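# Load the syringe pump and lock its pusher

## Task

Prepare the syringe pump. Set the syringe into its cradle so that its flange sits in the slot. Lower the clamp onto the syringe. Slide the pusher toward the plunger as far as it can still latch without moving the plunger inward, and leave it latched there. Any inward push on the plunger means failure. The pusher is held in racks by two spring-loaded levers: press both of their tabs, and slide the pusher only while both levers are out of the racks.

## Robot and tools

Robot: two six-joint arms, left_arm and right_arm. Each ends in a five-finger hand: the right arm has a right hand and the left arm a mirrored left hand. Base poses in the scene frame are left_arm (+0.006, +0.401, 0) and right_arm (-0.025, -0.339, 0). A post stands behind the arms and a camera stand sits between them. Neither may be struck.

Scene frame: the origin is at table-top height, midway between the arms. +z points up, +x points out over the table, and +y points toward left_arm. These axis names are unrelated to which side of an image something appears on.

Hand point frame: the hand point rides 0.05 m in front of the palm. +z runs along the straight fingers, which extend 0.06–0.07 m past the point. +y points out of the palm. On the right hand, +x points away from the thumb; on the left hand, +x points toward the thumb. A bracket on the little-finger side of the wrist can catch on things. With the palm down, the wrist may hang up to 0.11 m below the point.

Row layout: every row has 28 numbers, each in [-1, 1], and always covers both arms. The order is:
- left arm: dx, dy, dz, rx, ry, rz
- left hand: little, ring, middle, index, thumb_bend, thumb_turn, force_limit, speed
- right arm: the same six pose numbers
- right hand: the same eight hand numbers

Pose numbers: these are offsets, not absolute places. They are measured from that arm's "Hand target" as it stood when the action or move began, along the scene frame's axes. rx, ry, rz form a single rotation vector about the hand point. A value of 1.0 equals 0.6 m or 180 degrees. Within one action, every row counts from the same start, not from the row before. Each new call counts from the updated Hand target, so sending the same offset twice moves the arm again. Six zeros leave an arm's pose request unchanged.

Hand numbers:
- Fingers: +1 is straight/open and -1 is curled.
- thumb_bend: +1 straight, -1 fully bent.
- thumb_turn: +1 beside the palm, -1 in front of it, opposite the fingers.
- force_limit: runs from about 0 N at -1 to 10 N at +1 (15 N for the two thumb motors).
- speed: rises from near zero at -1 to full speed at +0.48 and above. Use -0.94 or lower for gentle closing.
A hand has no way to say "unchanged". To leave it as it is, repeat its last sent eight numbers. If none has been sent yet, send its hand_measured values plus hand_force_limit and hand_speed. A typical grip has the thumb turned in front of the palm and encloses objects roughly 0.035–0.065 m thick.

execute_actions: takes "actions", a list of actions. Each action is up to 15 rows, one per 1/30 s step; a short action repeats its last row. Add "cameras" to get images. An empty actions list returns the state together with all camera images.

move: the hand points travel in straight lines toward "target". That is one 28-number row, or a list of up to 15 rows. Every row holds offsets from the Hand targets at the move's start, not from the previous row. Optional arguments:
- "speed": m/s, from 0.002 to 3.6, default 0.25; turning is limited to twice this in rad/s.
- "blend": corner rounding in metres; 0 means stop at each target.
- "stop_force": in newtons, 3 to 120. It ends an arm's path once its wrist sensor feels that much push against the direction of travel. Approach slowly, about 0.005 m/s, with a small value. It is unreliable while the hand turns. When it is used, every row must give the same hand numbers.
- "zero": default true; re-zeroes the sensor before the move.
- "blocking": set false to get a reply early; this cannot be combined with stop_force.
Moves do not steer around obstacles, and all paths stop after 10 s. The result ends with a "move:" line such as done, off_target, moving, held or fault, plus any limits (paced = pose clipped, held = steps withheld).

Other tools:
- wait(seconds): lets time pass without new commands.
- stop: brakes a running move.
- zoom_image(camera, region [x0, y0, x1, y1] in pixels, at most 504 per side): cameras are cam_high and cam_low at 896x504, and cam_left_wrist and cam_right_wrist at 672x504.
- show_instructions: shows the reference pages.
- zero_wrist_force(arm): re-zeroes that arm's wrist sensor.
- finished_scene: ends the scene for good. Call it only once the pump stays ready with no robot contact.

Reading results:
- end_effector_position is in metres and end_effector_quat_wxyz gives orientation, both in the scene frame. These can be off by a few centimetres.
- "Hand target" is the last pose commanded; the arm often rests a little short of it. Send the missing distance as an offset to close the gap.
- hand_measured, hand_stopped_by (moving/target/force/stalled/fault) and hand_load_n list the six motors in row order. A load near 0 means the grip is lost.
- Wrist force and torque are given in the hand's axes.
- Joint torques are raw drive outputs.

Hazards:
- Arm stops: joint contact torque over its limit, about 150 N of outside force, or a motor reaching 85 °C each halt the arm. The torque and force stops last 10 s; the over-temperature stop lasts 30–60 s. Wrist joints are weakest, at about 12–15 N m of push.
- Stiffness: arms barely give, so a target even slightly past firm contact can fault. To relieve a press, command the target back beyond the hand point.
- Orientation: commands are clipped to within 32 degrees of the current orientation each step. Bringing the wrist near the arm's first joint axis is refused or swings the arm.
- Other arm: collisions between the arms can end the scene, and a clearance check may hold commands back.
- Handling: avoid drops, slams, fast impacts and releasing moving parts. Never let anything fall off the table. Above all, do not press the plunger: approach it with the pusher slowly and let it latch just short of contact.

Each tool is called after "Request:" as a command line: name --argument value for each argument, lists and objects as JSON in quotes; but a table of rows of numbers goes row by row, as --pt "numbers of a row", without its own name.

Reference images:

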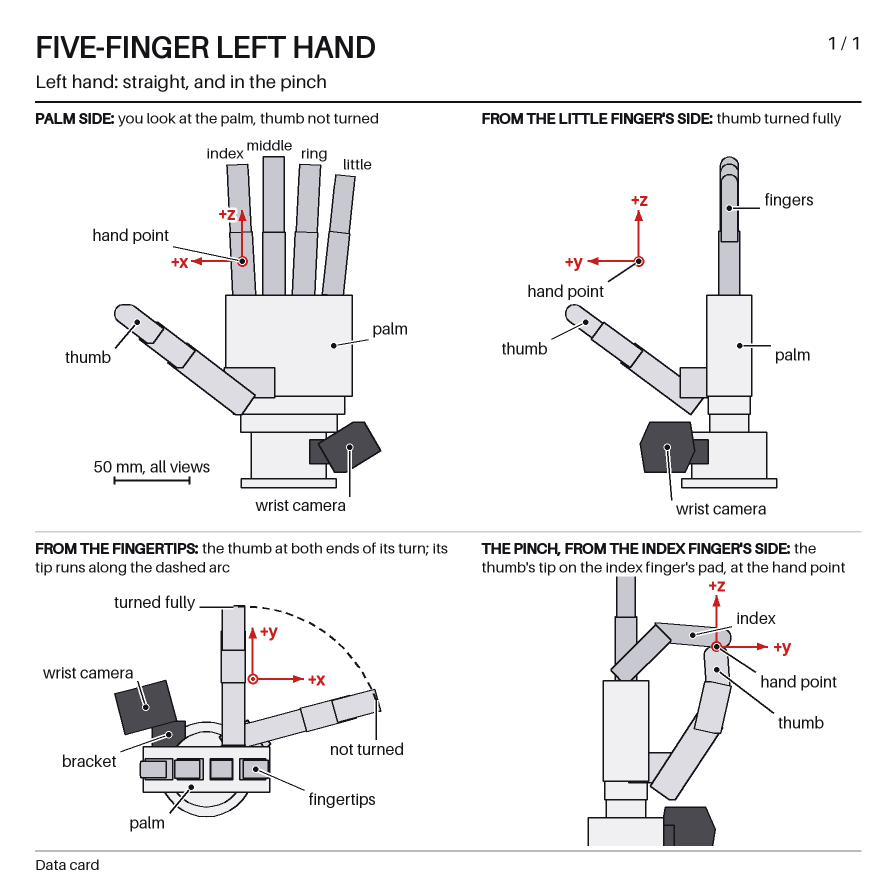

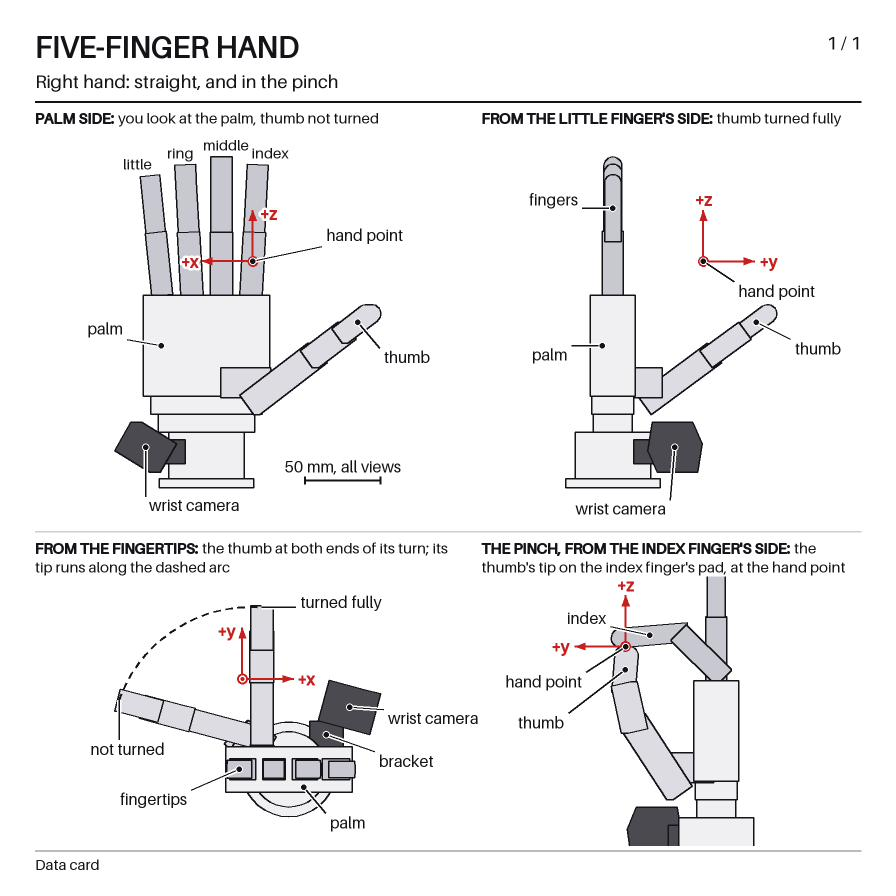

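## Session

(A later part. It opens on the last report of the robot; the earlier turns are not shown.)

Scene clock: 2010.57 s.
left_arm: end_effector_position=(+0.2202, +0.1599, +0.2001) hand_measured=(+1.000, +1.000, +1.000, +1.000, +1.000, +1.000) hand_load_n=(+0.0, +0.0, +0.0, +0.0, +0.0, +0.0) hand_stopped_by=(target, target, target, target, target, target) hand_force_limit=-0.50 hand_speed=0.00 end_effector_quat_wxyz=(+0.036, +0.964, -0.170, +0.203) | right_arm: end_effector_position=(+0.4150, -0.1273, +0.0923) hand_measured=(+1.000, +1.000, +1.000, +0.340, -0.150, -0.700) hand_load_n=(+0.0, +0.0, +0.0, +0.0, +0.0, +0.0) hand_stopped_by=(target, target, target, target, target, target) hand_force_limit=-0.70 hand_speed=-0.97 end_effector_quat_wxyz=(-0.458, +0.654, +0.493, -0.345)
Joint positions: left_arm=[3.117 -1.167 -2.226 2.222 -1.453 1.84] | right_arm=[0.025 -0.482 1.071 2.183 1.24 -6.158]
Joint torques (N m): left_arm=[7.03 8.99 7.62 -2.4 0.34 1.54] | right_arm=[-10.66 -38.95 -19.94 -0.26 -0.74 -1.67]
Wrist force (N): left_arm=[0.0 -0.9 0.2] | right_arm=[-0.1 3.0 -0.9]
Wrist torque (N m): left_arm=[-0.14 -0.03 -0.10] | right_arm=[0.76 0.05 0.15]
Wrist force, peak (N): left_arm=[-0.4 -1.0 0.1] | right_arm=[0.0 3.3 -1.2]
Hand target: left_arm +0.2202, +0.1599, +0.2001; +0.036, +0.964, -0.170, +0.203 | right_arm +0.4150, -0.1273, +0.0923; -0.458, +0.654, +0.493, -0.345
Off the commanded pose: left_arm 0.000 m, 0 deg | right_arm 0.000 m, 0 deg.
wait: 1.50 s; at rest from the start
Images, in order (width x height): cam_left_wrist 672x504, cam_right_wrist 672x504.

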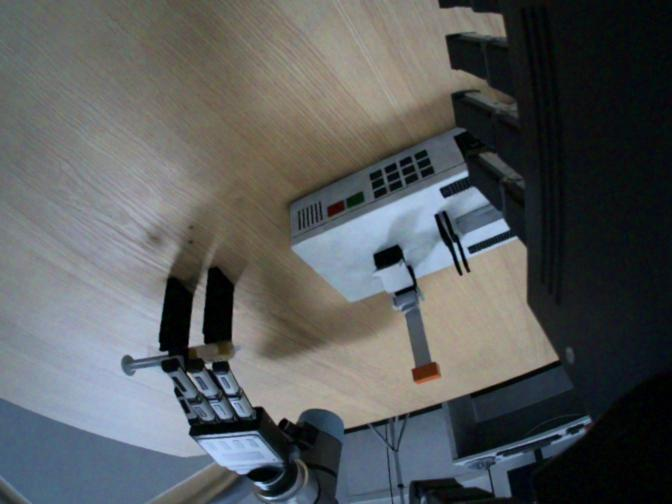

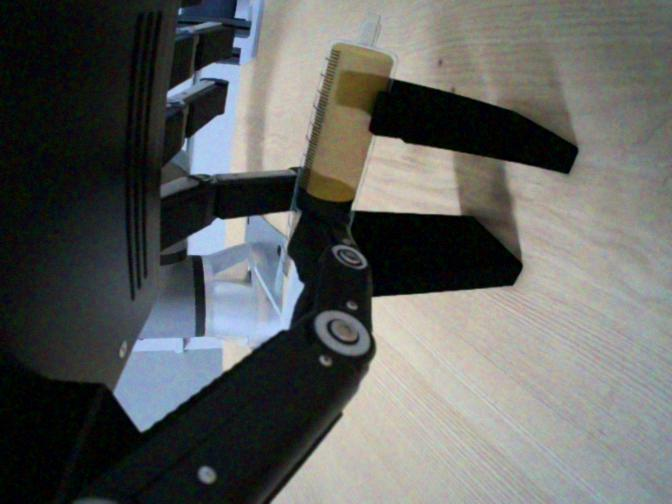

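Request:
move --pt "0 0 0 0 0 0 1 1 1 1 1 1 -0.5 0 0 0 0 0 0 0 1 1 1 0.5 0.4 -0.7 -0.6 -0.6" --pt "0 0 0 0 0 0 1 1 1 1 1 1 -0.5 0 0 0 -0.0142 0 0 0 1 1 1 0.5 0.4 -0.7 -0.6 -0.6" --pt "0 0 0 0 0 0 1 1 1 1 1 1 -0.5 0 0 0 -0.0142 0 0 0 1 1 1 0.36 0.1 -0.7 -0.6 -0.9" --cameras '["cam_low","cam_right_wrist"]' --speed 0.05

Request:
zoom_image --camera "cam_right_wrist" --region '[200, 50, 500, 350]'

Request:
zoom_image --camera "cam_low" --region '[580, 280, 700, 380]'

Scene clock: 2047.73 s.
left_arm: end_effector_position=(+0.2202, +0.1599, +0.2001) hand_measured=(+1.000, +1.000, +1.000, +1.000, +1.000, +1.000) hand_load_n=(+0.5, +0.0, +0.0, +0.0, +0.0, +0.0) hand_stopped_by=(target, target, target, target, target, target) hand_force_limit=-0.50 hand_speed=0.00 end_effector_quat_wxyz=(+0.036, +0.964, -0.170, +0.203) | right_arm: end_effector_position=(+0.4150, -0.1273, +0.0838) hand_measured=(+1.000, +1.000, +1.000, +0.372, +0.100, -0.700) hand_load_n=(+0.0, +0.0, +0.0, +4.0, +0.5, +0.0) hand_stopped_by=(target, target, target, force, target, target) hand_force_limit=-0.60 hand_speed=-0.90 end_effector_quat_wxyz=(-0.458, +0.654, +0.493, -0.345)
Joint positions: left_arm=[3.117 -1.167 -2.226 2.222 -1.453 1.84] | right_arm=[0.025 -0.469 1.07 2.172 1.24 -6.158]
Joint torques (N m): left_arm=[7.73 9.15 7.04 -2.15 0.24 1.54] | right_arm=[-11.15 -38.41 -23.12 -0.43 -0.6 -0.69]
Wrist force (N): left_arm=[-0.1 -0.5 0.2] | right_arm=[-0.3 -1.1 1.1]
Wrist torque (N m): left_arm=[-0.07 0.00 -0.11] | right_arm=[0.45 0.05 0.11]
Wrist force, peak (N): left_arm=[0.0 -1.1 0.3] | right_arm=[0.0 3.3 -1.2]
Hand target: left_arm +0.2202, +0.1599, +0.2001; +0.036, +0.964, -0.170, +0.203 | right_arm +0.4150, -0.1273, +0.0838; -0.458, +0.654, +0.493, -0.345
Off the commanded pose: left_arm 0.000 m, 0 deg | right_arm 0.000 m, 0 deg.
move: done

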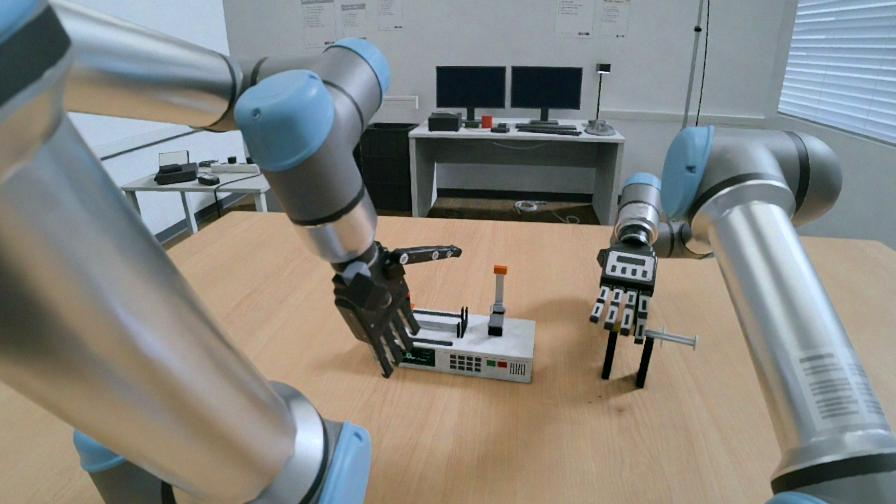

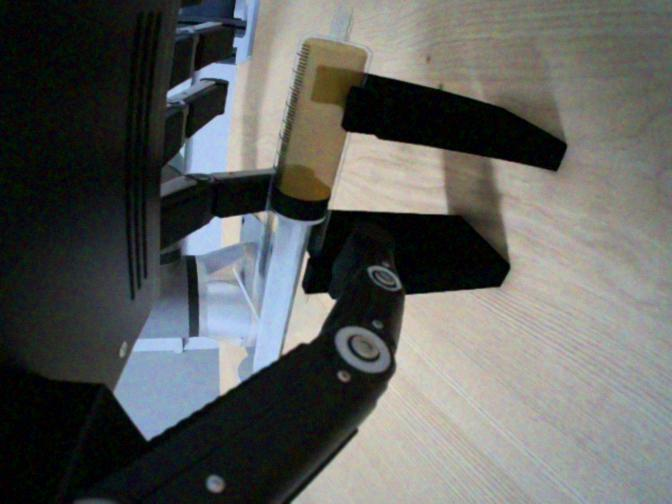

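Scaled by 1.680 from the camera's image (finer frame: 960x720).

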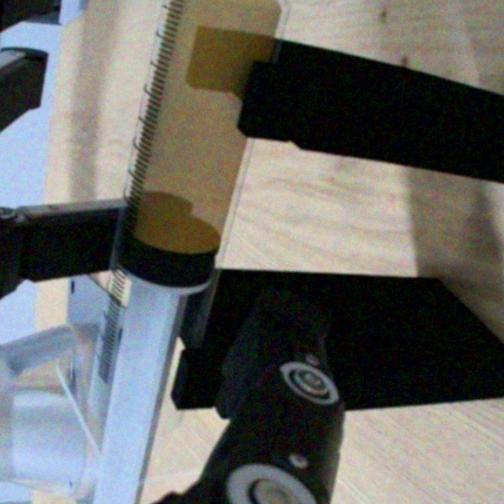

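Scaled by 4.200 from the camera's image (finer frame: 1280x720).

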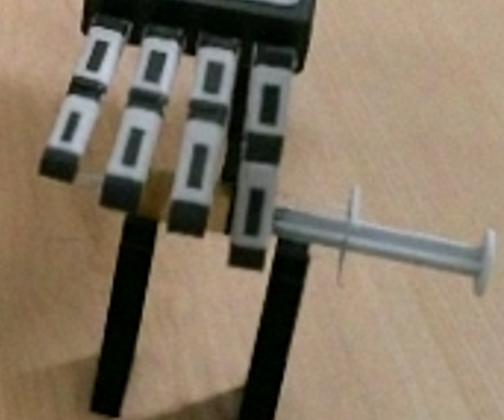

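Request:
move --pt "0 0 0 0 0 0 1 1 1 1 1 1 -0.5 0 0 0 0 0 0 0 1 1 1 0.41 0.1 -0.7 -0.6 -0.9" --pt "0 0 0 0 0 0 1 1 1 1 1 1 -0.5 0 -0.0006 -0.002 0.0035 0 0 0 1 1 1 0.385 0.0 -0.7 -0.7 -0.95" --cameras '[]' --speed 0.05

Request:
wait --seconds 1 --cameras '["cam_low","cam_right_wrist"]'

Request:
zoom_image --camera "cam_right_wrist" --region '[200, 50, 500, 350]'

Scene clock: 2060.37 s.
left_arm: end_effector_position=(+0.2202, +0.1599, +0.2001) hand_measured=(+1.000, +1.000, +1.000, +1.000, +1.000, +1.000) hand_load_n=(+0.0, -0.5, +0.0, +0.0, +0.0, +0.0) hand_stopped_by=(target, target, target, target, target, target) hand_force_limit=-0.50 hand_speed=0.00 end_effector_quat_wxyz=(+0.036, +0.964, -0.170, +0.203) | right_arm: end_effector_position=(+0.4146, -0.1285, +0.0859) hand_measured=(+1.000, +1.000, +1.000, +0.386, +0.000, -0.700) hand_load_n=(+0.0, +0.0, +0.0, +0.0, +0.0, +0.0) hand_stopped_by=(target, target, target, target, target, target) hand_force_limit=-0.70 hand_speed=-0.95 end_effector_quat_wxyz=(-0.458, +0.654, +0.493, -0.345)
Joint positions: left_arm=[3.117 -1.167 -2.226 2.222 -1.453 1.84] | right_arm=[0.024 -0.474 1.073 2.173 1.241 -6.159]
Joint torques (N m): left_arm=[6.44 9.1 7.69 -2.19 0.37 1.41] | right_arm=[-11.59 -57.8 -4.57 5.2 1.63 -1.72]
Wrist force (N): left_arm=[0.2 -0.6 -0.1] | right_arm=[0.0 2.8 -0.7]
Wrist torque (N m): left_arm=[-0.07 -0.07 -0.09] | right_arm=[0.72 0.03 0.14]
Wrist force, peak (N): left_arm=[0.3 -1.1 0.6] | right_arm=[-0.1 3.4 -1.0]
Hand target: left_arm +0.2202, +0.1599, +0.2001; +0.036, +0.964, -0.170, +0.203 | right_arm +0.4146, -0.1285, +0.0859; -0.458, +0.654, +0.493, -0.345
Off the commanded pose: left_arm 0.000 m, 0 deg | right_arm 0.000 m, 0 deg.
move: done

Scene clock: 2061.37 s.
left_arm: end_effector_position=(+0.2202, +0.1599, +0.2001) hand_measured=(+1.000, +1.000, +1.000, +1.000, +1.000, +1.000) hand_load_n=(+0.0, +0.0, +0.0, +0.0, +0.0, +0.0) hand_stopped_by=(target, target, target, target, target, target) hand_force_limit=-0.50 hand_speed=0.00 end_effector_quat_wxyz=(+0.036, +0.964, -0.170, +0.203) | right_arm: end_effector_position=(+0.4146, -0.1285, +0.0859) hand_measured=(+1.000, +1.000, +1.000, +0.386, +0.000, -0.700) hand_load_n=(+0.0, +0.0, +0.0, +0.0, +0.0, +0.0) hand_stopped_by=(target, target, target, target, target, target) hand_force_limit=-0.70 hand_speed=-0.95 end_effector_quat_wxyz=(-0.458, +0.654, +0.493, -0.345)
Joint positions: left_arm=[3.117 -1.167 -2.226 2.222 -1.453 1.84] | right_arm=[0.024 -0.474 1.073 2.173 1.241 -6.159]
Joint torques (N m): left_arm=[7 8.58 7.45 -2.16 0.27 1.64] | right_arm=[-10.93 -58.41 -4.14 5.29 1.65 -1.65]
Wrist force (N): left_arm=[0.2 -0.5 0.1] | right_arm=[-0.3 2.8 -1.0]
Wrist torque (N m): left_arm=[-0.07 -0.06 -0.10] | right_arm=[0.74 0.08 0.12]
Wrist force, peak (N): left_arm=[-0.1 -0.9 0.2] | right_arm=[-0.1 3.1 -1.3]
Hand target: left_arm +0.2202, +0.1599, +0.2001; +0.036, +0.964, -0.170, +0.203 | right_arm +0.4146, -0.1285, +0.0859; -0.458, +0.654, +0.493, -0.345
Off the commanded pose: left_arm 0.000 m, 0 deg | right_arm 0.000 m, 0 deg.
wait: 1.00 s; at rest by 0.17 s

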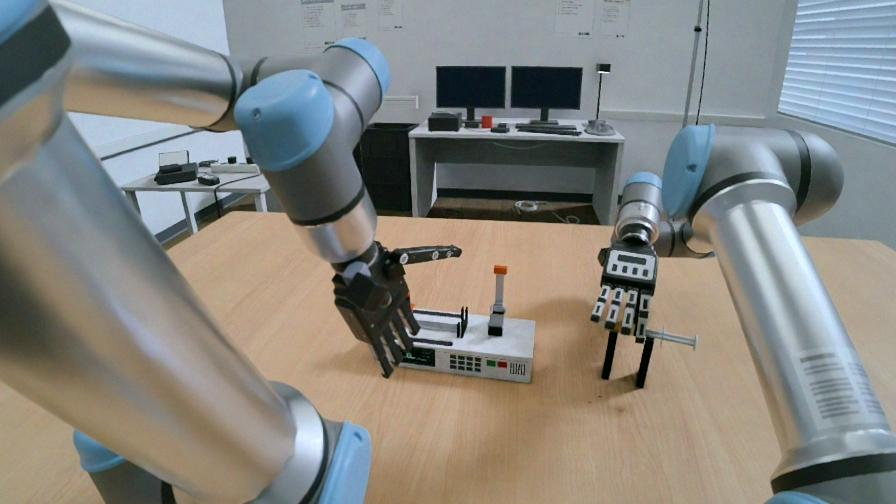

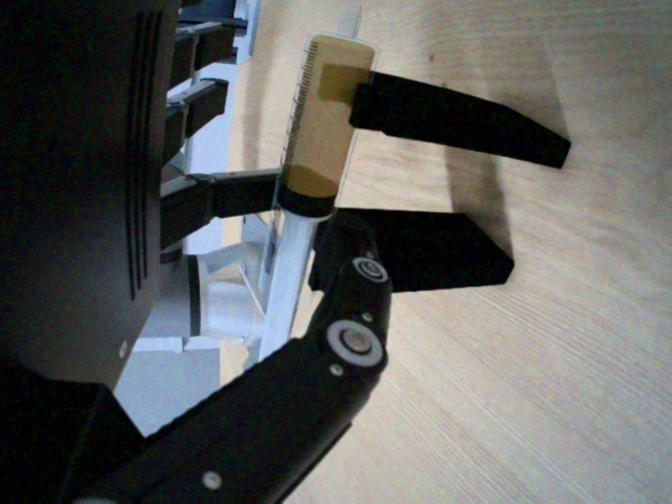

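Scaled by 1.680 from the camera's image (finer frame: 960x720).

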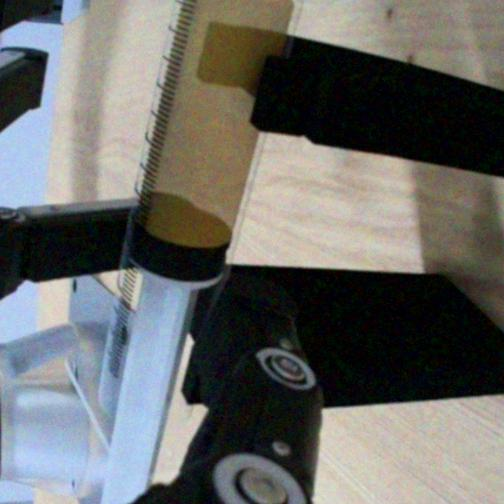

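Request:
move --pt "0 0 0 0 0 0 1 1 1 1 1 1 -0.5 0 0 0 0 0 0 0 1 1 1 0.385 -0.2 -0.7 -0.6 -0.95" --cameras '[]' --speed 0.05

Request:
wait --seconds 0.5 --cameras '["cam_low","cam_right_wrist"]'

Request:
zoom_image --camera "cam_right_wrist" --region '[200, 50, 500, 350]'

Request:
zoom_image --camera "cam_low" --region '[580, 280, 700, 380]'

Scene clock: 2078.60 s.
left_arm: end_effector_position=(+0.2202, +0.1599, +0.2001) hand_measured=(+1.000, +1.000, +1.000, +1.000, +1.000, +1.000) hand_load_n=(+0.0, +0.0, +0.0, +0.0, +0.0, +0.0) hand_stopped_by=(target, target, target, target, target, target) hand_force_limit=-0.50 hand_speed=0.00 end_effector_quat_wxyz=(+0.036, +0.964, -0.170, +0.203) | right_arm: end_effector_position=(+0.4146, -0.1285, +0.0859) hand_measured=(+1.000, +1.000, +1.000, +0.386, -0.200, -0.700) hand_load_n=(+0.0, +0.0, -0.5, +0.0, +0.0, +0.0) hand_stopped_by=(target, target, target, target, target, target) hand_force_limit=-0.60 hand_speed=-0.95 end_effector_quat_wxyz=(-0.458, +0.654, +0.493, -0.345)
Joint positions: left_arm=[3.117 -1.167 -2.226 2.222 -1.453 1.84] | right_arm=[0.024 -0.474 1.073 2.173 1.241 -6.159]
Joint torques (N m): left_arm=[5.75 9.03 7.6 -2.01 0.1 1.51] | right_arm=[-11.26 -58.24 -4.37 5.13 1.64 -1.66]
Wrist force (N): left_arm=[0.1 -0.8 0.5] | right_arm=[0.1 2.7 -1.4]
Wrist torque (N m): left_arm=[-0.13 -0.02 -0.10] | right_arm=[0.74 0.04 0.15]
Wrist force, peak (N): left_arm=[-0.1 -1.1 0.4] | right_arm=[-0.2 3.4 -0.9]
Hand target: left_arm +0.2202, +0.1599, +0.2001; +0.036, +0.964, -0.170, +0.203 | right_arm +0.4146, -0.1285, +0.0859; -0.458, +0.654, +0.493, -0.345
Off the commanded pose: left_arm 0.000 m, 0 deg | right_arm 0.000 m, 0 deg.
move: done

Scene clock: 2079.10 s.
left_arm: end_effector_position=(+0.2202, +0.1599, +0.2001) hand_measured=(+1.000, +1.000, +1.000, +1.000, +1.000, +1.000) hand_load_n=(+0.0, +0.0, +0.0, +0.0, +0.0, +0.0) hand_stopped_by=(target, target, target, target, target, target) hand_force_limit=-0.50 hand_speed=0.00 end_effector_quat_wxyz=(+0.036, +0.964, -0.170, +0.203) | right_arm: end_effector_position=(+0.4146, -0.1285, +0.0859) hand_measured=(+1.000, +1.000, +1.000, +0.386, -0.200, -0.700) hand_load_n=(+0.0, +0.0, +0.0, +0.0, +0.5, +0.0) hand_stopped_by=(target, target, target, target, target, target) hand_force_limit=-0.60 hand_speed=-0.95 end_effector_quat_wxyz=(-0.458, +0.654, +0.493, -0.345)
Joint positions: left_arm=[3.117 -1.167 -2.226 2.222 -1.453 1.84] | right_arm=[0.024 -0.474 1.073 2.173 1.241 -6.159]
Joint torques (N m): left_arm=[6.25 9.11 7.94 -1.94 0.05 1.43] | right_arm=[-11.1 -58.34 -4.33 5.13 1.48 -1.71]
Wrist force (N): left_arm=[-0.2 -0.5 0.2] | right_arm=[-0.1 2.6 -1.2]
Wrist torque (N m): left_arm=[-0.07 0.01 -0.13] | right_arm=[0.70 0.05 0.14]
Wrist force, peak (N): left_arm=[0.0 -1.0 -0.1] | right_arm=[0.0 3.1 -1.4]
Hand target: left_arm +0.2202, +0.1599, +0.2001; +0.036, +0.964, -0.170, +0.203 | right_arm +0.4146, -0.1285, +0.0859; -0.458, +0.654, +0.493, -0.345
Off the commanded pose: left_arm 0.000 m, 0 deg | right_arm 0.000 m, 0 deg.
wait: 0.50 s; at rest by 0.17 s

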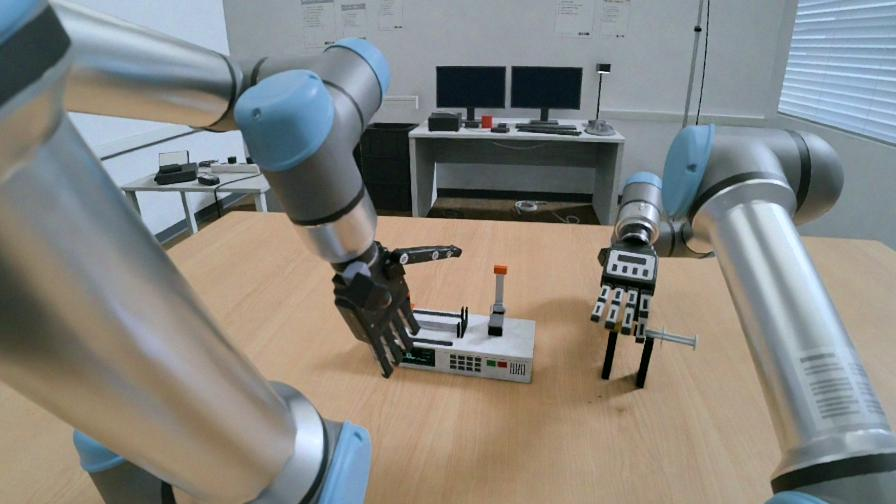

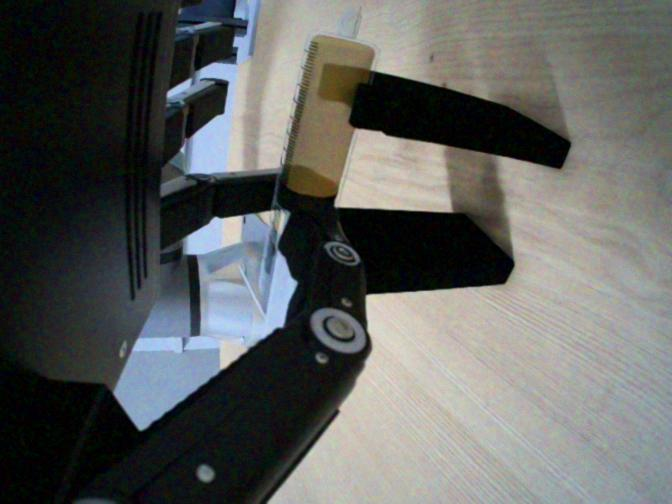

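Scaled by 1.680 from the camera's image (finer frame: 960x720).

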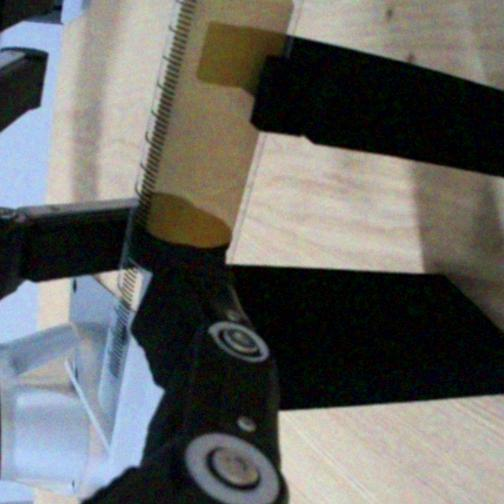

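Scaled by 4.200 from the camera's image (finer frame: 1280x720).

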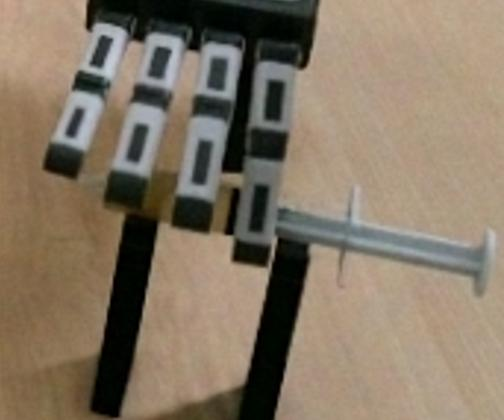

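Request:
move --pt "0 0 0 0 0 0 1 1 1 1 1 1 -0.5 0 0 0 0 0 0 0 1 1 1 0.4 0.38 -0.7 -0.6 -0.5" --pt "0 0 0 0 0 0 1 1 1 1 1 1 -0.5 0 -0.027 0.0078 -0.0103 0 0 0 1 1 1 0.4 0.38 -0.7 -0.6 -0.5" --pt "0 0 0 0 0 0 1 1 1 1 1 1 -0.5 0 -0.027 0.0078 -0.0103 0 0 0 1 1 1 0.2 0.2 -0.7 -0.6 -0.9" --cameras '["cam_low","cam_right_wrist"]' --speed 0.05

Request:
zoom_image --camera "cam_right_wrist" --region '[200, 50, 500, 350]'

Request:
zoom_image --camera "cam_low" --region '[580, 280, 700, 380]'

Scene clock: 2125.37 s.
left_arm: end_effector_position=(+0.2202, +0.1599, +0.2001) hand_measured=(+1.000, +1.000, +1.000, +1.000, +1.000, +1.000) hand_load_n=(+0.0, +0.0, +0.0, +0.0, +0.0, +0.0) hand_stopped_by=(target, target, target, target, target, target) hand_force_limit=-0.50 hand_speed=0.00 end_effector_quat_wxyz=(+0.036, +0.964, -0.170, +0.203) | right_arm: end_effector_position=(+0.3984, -0.1239, +0.0797) hand_measured=(+1.000, +1.000, +1.000, +0.200, +0.200, -0.700) hand_load_n=(+0.0, +0.0, +0.0, +0.0, +0.5, +0.0) hand_stopped_by=(target, target, target, target, target, target) hand_force_limit=-0.60 hand_speed=-0.90 end_effector_quat_wxyz=(-0.458, +0.654, +0.493, -0.345)
Joint positions: left_arm=[3.117 -1.167 -2.226 2.222 -1.453 1.84] | right_arm=[0.033 -0.495 1.14 2.127 1.233 -6.155]
Joint torques (N m): left_arm=[6.98 9.36 8.15 -1.77 0.08 1.42] | right_arm=[11.47 -57.8 -3.62 -0.42 -1.77 1.69]
Wrist force (N): left_arm=[0.0 -0.7 0.0] | right_arm=[0.0 2.9 -1.1]
Wrist torque (N m): left_arm=[-0.10 -0.03 -0.10] | right_arm=[0.75 0.03 0.05]
Wrist force, peak (N): left_arm=[-0.2 -1.1 -0.1] | right_arm=[0.3 3.3 -1.0]
Hand target: left_arm +0.2202, +0.1599, +0.2001; +0.036, +0.964, -0.170, +0.203 | right_arm +0.3984, -0.1239, +0.0797; -0.458, +0.654, +0.493, -0.345
Off the commanded pose: left_arm 0.000 m, 0 deg | right_arm 0.000 m, 0 deg.
move: done

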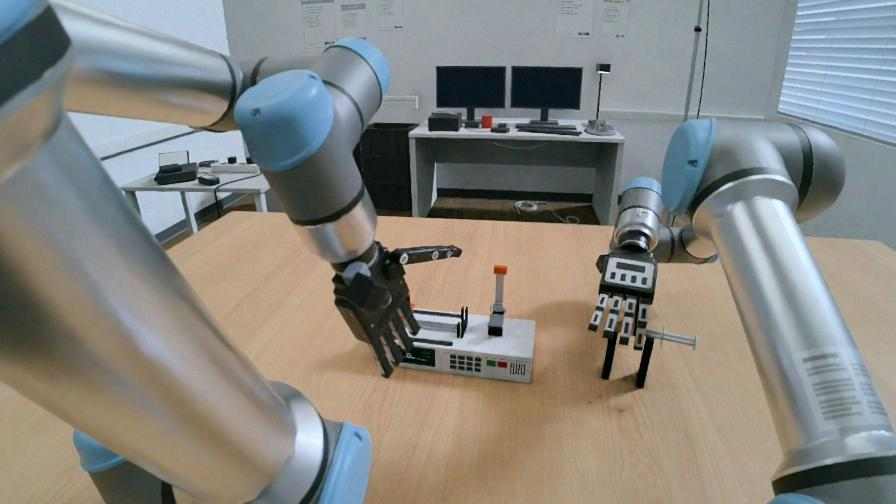

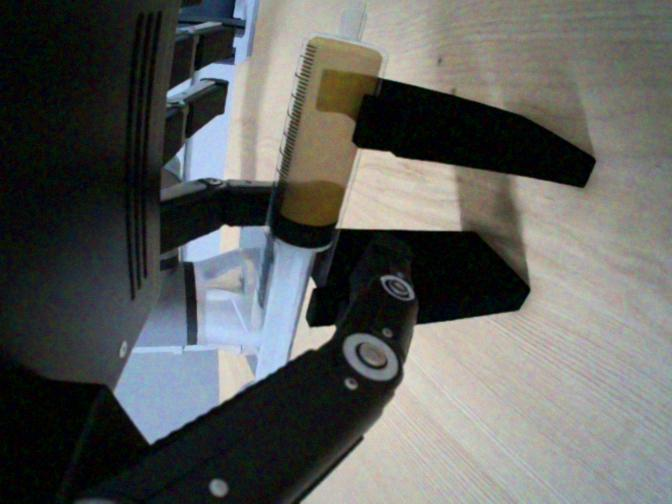

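Scaled by 1.680 from the camera's image (finer frame: 960x720).

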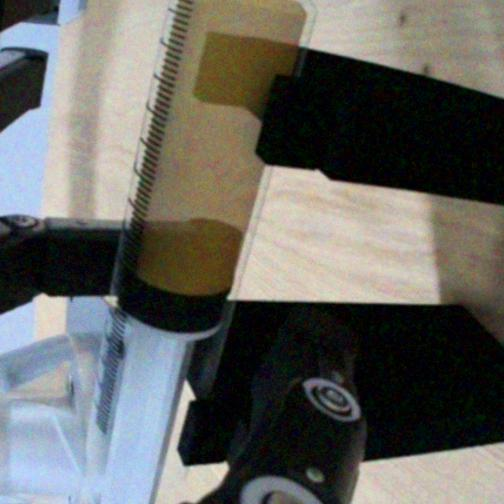

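Scaled by 4.200 from the camera's image (finer frame: 1280x720).

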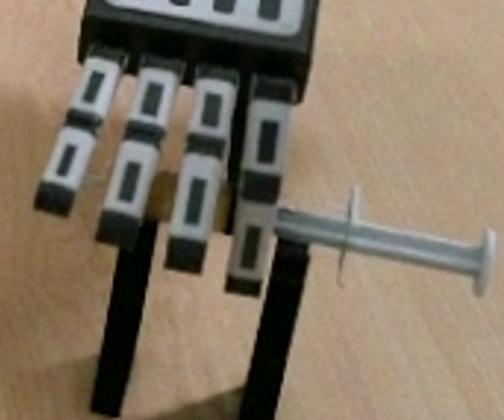

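Request:
move --pt "0 0 0 0 0 0 1 1 1 1 1 1 -0.5 0 0 0 0 0 0 0 1 1 1 0.2 0.0 -0.7 -0.6 -0.95" --cameras '["cam_low","cam_right_wrist"]' --speed 0.05

Request:
zoom_image --camera "cam_right_wrist" --region '[200, 50, 500, 350]'

Scene clock: 2136.80 s.
left_arm: end_effector_position=(+0.2202, +0.1599, +0.2001) hand_measured=(+1.000, +1.000, +1.000, +1.000, +1.000, +1.000) hand_load_n=(+0.0, +0.0, +0.0, +0.0, +0.0, +0.0) hand_stopped_by=(target, target, target, target, target, target) hand_force_limit=-0.50 hand_speed=0.00 end_effector_quat_wxyz=(+0.036, +0.964, -0.170, +0.203) | right_arm: end_effector_position=(+0.3984, -0.1239, +0.0797) hand_measured=(+1.000, +1.000, +1.000, +0.200, +0.000, -0.700) hand_load_n=(-0.5, +0.0, +0.0, +0.0, +0.0, +0.0) hand_stopped_by=(target, target, target, target, target, target) hand_force_limit=-0.60 hand_speed=-0.95 end_effector_quat_wxyz=(-0.458, +0.654, +0.493, -0.345)
Joint positions: left_arm=[3.117 -1.167 -2.226 2.222 -1.453 1.84] | right_arm=[0.033 -0.495 1.14 2.127 1.233 -6.155]
Joint torques (N m): left_arm=[6.14 8.83 7.39 -1.99 0.1 1.53] | right_arm=[11.6 -58.18 -4.54 -0.4 -1.81 1.78]
Wrist force (N): left_arm=[0.0 -0.8 0.3] | right_arm=[0.1 2.9 -0.7]
Wrist torque (N m): left_arm=[-0.13 -0.03 -0.10] | right_arm=[0.72 0.01 0.06]
Wrist force, peak (N): left_arm=[-0.1 -1.1 0.3] | right_arm=[0.1 3.4 -1.2]
Hand target: left_arm +0.2202, +0.1599, +0.2001; +0.036, +0.964, -0.170, +0.203 | right_arm +0.3984, -0.1239, +0.0797; -0.458, +0.654, +0.493, -0.345
Off the commanded pose: left_arm 0.000 m, 0 deg | right_arm 0.000 m, 0 deg.
move: done

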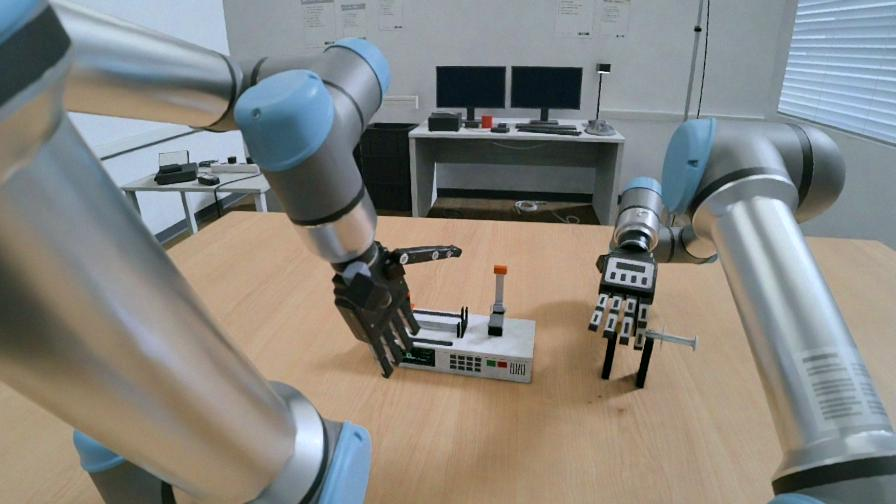

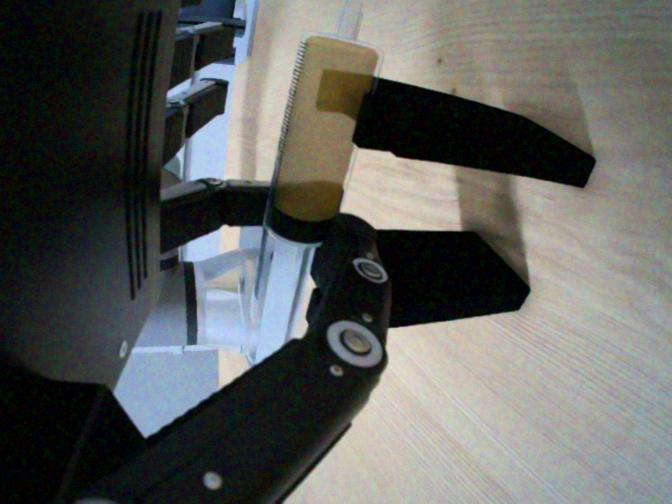

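Scaled by 1.680 from the camera's image (finer frame: 960x720).

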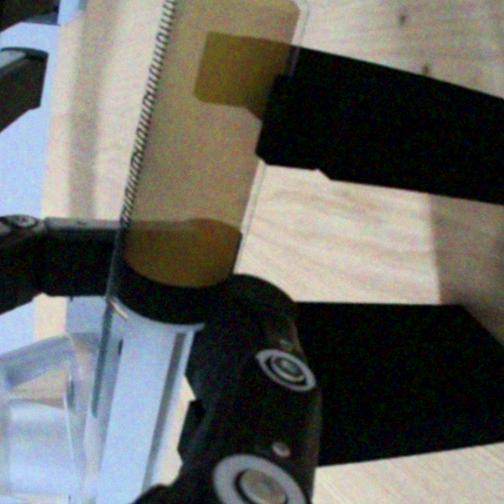

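Request:
move --pt "0 0 0 0 0 0 1 1 1 1 1 1 -0.5 0 0 0 0 0 0 0 1 1 1 0.0 0.0 -0.7 -0.6 -0.96" --cameras '["cam_low","cam_right_wrist","cam_left_wrist"]' --speed 0.05

Request:
zoom_image --camera "cam_right_wrist" --region '[200, 50, 500, 350]'

Request:
zoom_image --camera "cam_low" --region '[580, 280, 700, 380]'

Request:
zoom_image --camera "cam_left_wrist" --region '[100, 300, 280, 450]'

Scene clock: 2154.43 s.
left_arm: end_effector_position=(+0.2202, +0.1599, +0.2001) hand_measured=(+1.000, +1.000, +1.000, +1.000, +1.000, +1.000) hand_load_n=(+0.0, +0.0, +0.0, +0.0, +0.5, +0.0) hand_stopped_by=(target, target, target, target, target, target) hand_force_limit=-0.50 hand_speed=0.00 end_effector_quat_wxyz=(+0.036, +0.964, -0.170, +0.203) | right_arm: end_effector_position=(+0.3984, -0.1239, +0.0798) hand_measured=(+1.000, +1.000, +1.000, +0.106, +0.000, -0.700) hand_load_n=(+0.0, +0.0, +0.0, +2.0, +1.5, -0.5) hand_stopped_by=(target, target, target, force, target, target) hand_force_limit=-0.60 hand_speed=-0.96 end_effector_quat_wxyz=(-0.458, +0.654, +0.493, -0.345)
Joint positions: left_arm=[3.117 -1.167 -2.226 2.222 -1.453 1.84] | right_arm=[0.033 -0.495 1.14 2.127 1.233 -6.155]
Joint torques (N m): left_arm=[6.79 8.24 7.36 -1.88 -0.08 1.44] | right_arm=[11.48 -57.15 -3.99 -0.18 -1.8 1.64]
Wrist force (N): left_arm=[-0.3 -0.5 0.3] | right_arm=[0.0 1.8 -1.0]
Wrist torque (N m): left_arm=[-0.08 0.02 -0.13] | right_arm=[0.68 0.02 0.05]
Wrist force, peak (N): left_arm=[0.3 -0.8 0.6] | right_arm=[-0.2 3.3 -1.0]
Hand target: left_arm +0.2202, +0.1599, +0.2001; +0.036, +0.964, -0.170, +0.203 | right_arm +0.3984, -0.1239, +0.0797; -0.458, +0.654, +0.493, -0.345
Off the commanded pose: left_arm 0.000 m, 0 deg | right_arm 0.000 m, 0 deg.
move: done
Images, in order (width x height): cam_low 896x504, cam_left_wrist 672x504, cam_right_wrist 672x504.

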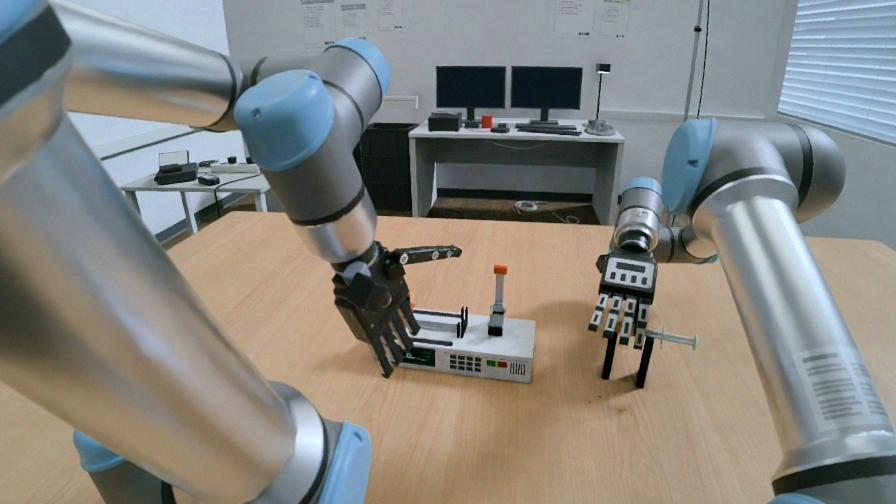

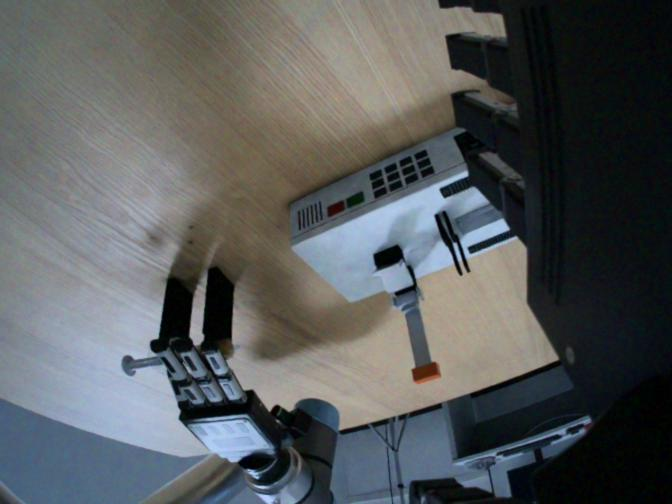

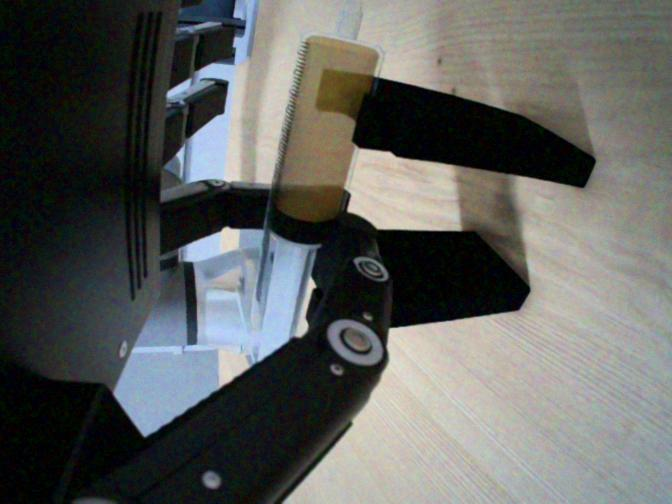

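Scaled by 1.680 from the camera's image (finer frame: 960x720).

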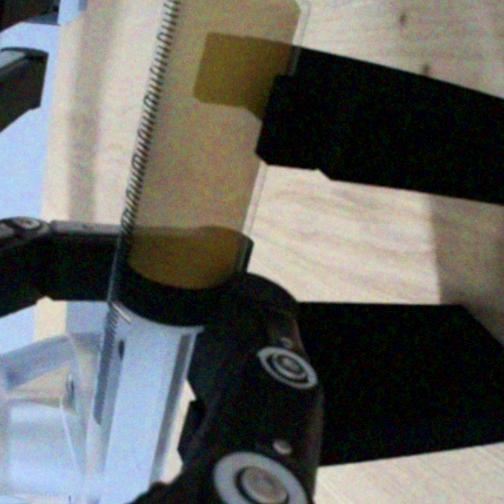

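Scaled by 4.200 from the camera's image (finer frame: 1280x720).

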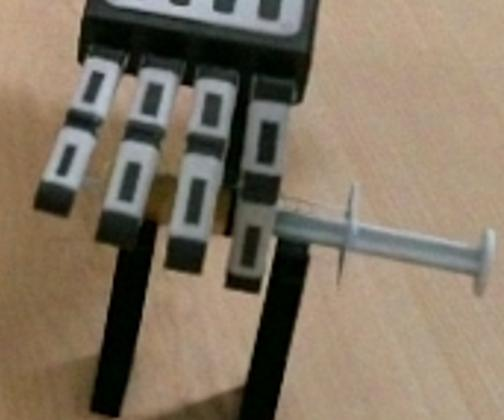

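Scaled by 2.800 from the camera's image (finer frame: 960x720).

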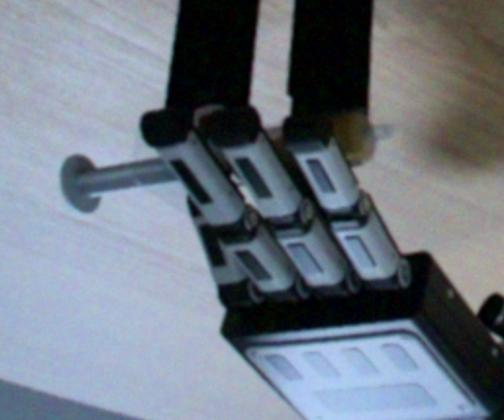

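Request:
execute_actions --actions '[]'

Scene clock: 2193.50 s.
left_arm: end_effector_position=(+0.2202, +0.1599, +0.2001) hand_measured=(+1.000, +1.000, +1.000, +1.000, +1.000, +1.000) hand_load_n=(+0.0, +0.0, +0.0, +0.0, +0.0, +0.0) hand_stopped_by=(target, target, target, target, target, target) hand_force_limit=-0.50 hand_speed=0.00 end_effector_quat_wxyz=(+0.036, +0.964, -0.170, +0.203) | right_arm: end_effector_position=(+0.3984, -0.1239, +0.0798) hand_measured=(+1.000, +1.000, +1.000, +0.106, +0.000, -0.700) hand_load_n=(+0.0, -0.5, +0.0, +2.0, +1.5, -0.5) hand_stopped_by=(target, target, target, force, target, target) hand_force_limit=-0.60 hand_speed=-0.96 end_effector_quat_wxyz=(-0.458, +0.654, +0.493, -0.345)
Joint positions: left_arm=[3.117 -1.167 -2.226 2.222 -1.453 1.84] | right_arm=[0.033 -0.495 1.14 2.127 1.233 -6.155]
Joint velocities: within noise
Joint torques (N m): left_arm=[6.63 7.83 8 -1.84 -0.02 1.49] | right_arm=[11.55 -53.83 -3.8 -0.25 -1.61 1.7]
Motor temperatures (°C): left_arm=[29 25 26 37 37 30] | right_arm=[26 30 28 32 36 34]
Wrist force (N): left_arm=[0.0 -0.7 0.3] | right_arm=[-0.4 1.6 -1.2]
Wrist torque (N m): left_arm=[-0.10 -0.03 -0.10] | right_arm=[0.66 0.09 0.03]
Wrist force, peak (N): left_arm=[-0.3 -1.0 0.4] | right_arm=[-0.2 2.0 -1.6]
Hand target: left_arm +0.2202, +0.1599, +0.2001; +0.036, +0.964, -0.170, +0.203 | right_arm +0.3984, -0.1239, +0.0797; -0.458, +0.654, +0.493, -0.345
Off the commanded pose: left_arm 0.000 m, 0 deg | right_arm 0.000 m, 0 deg.

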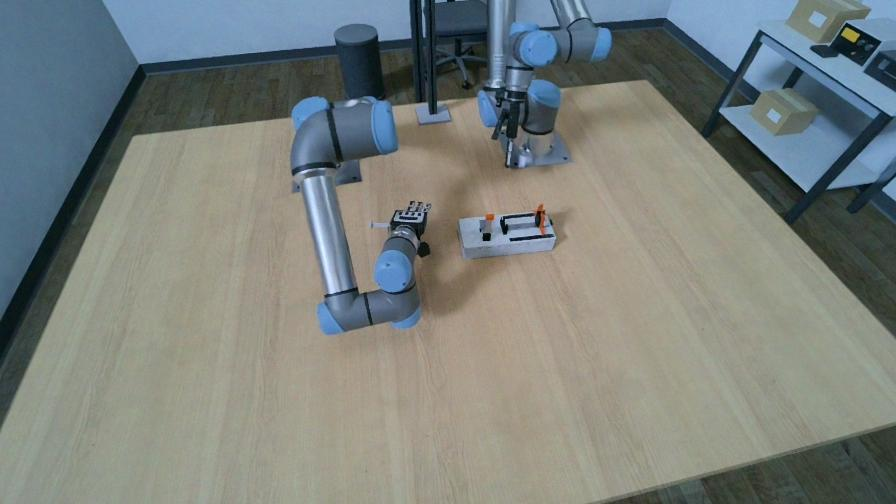

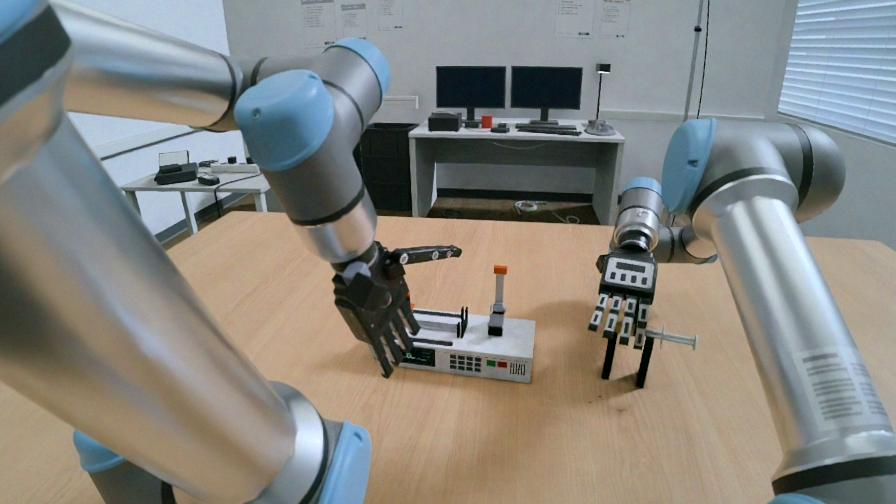

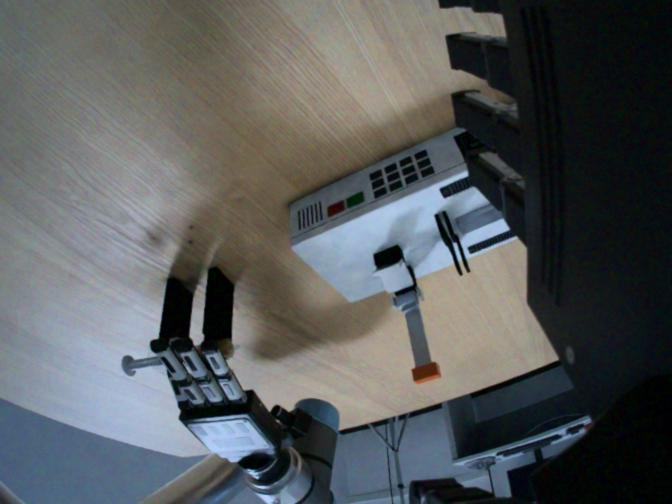

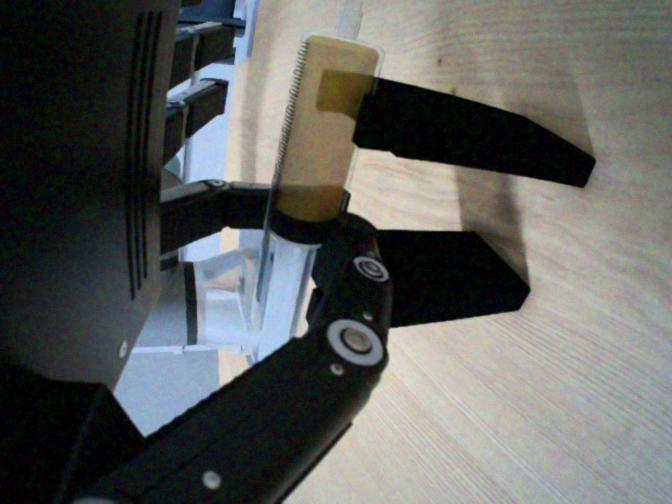

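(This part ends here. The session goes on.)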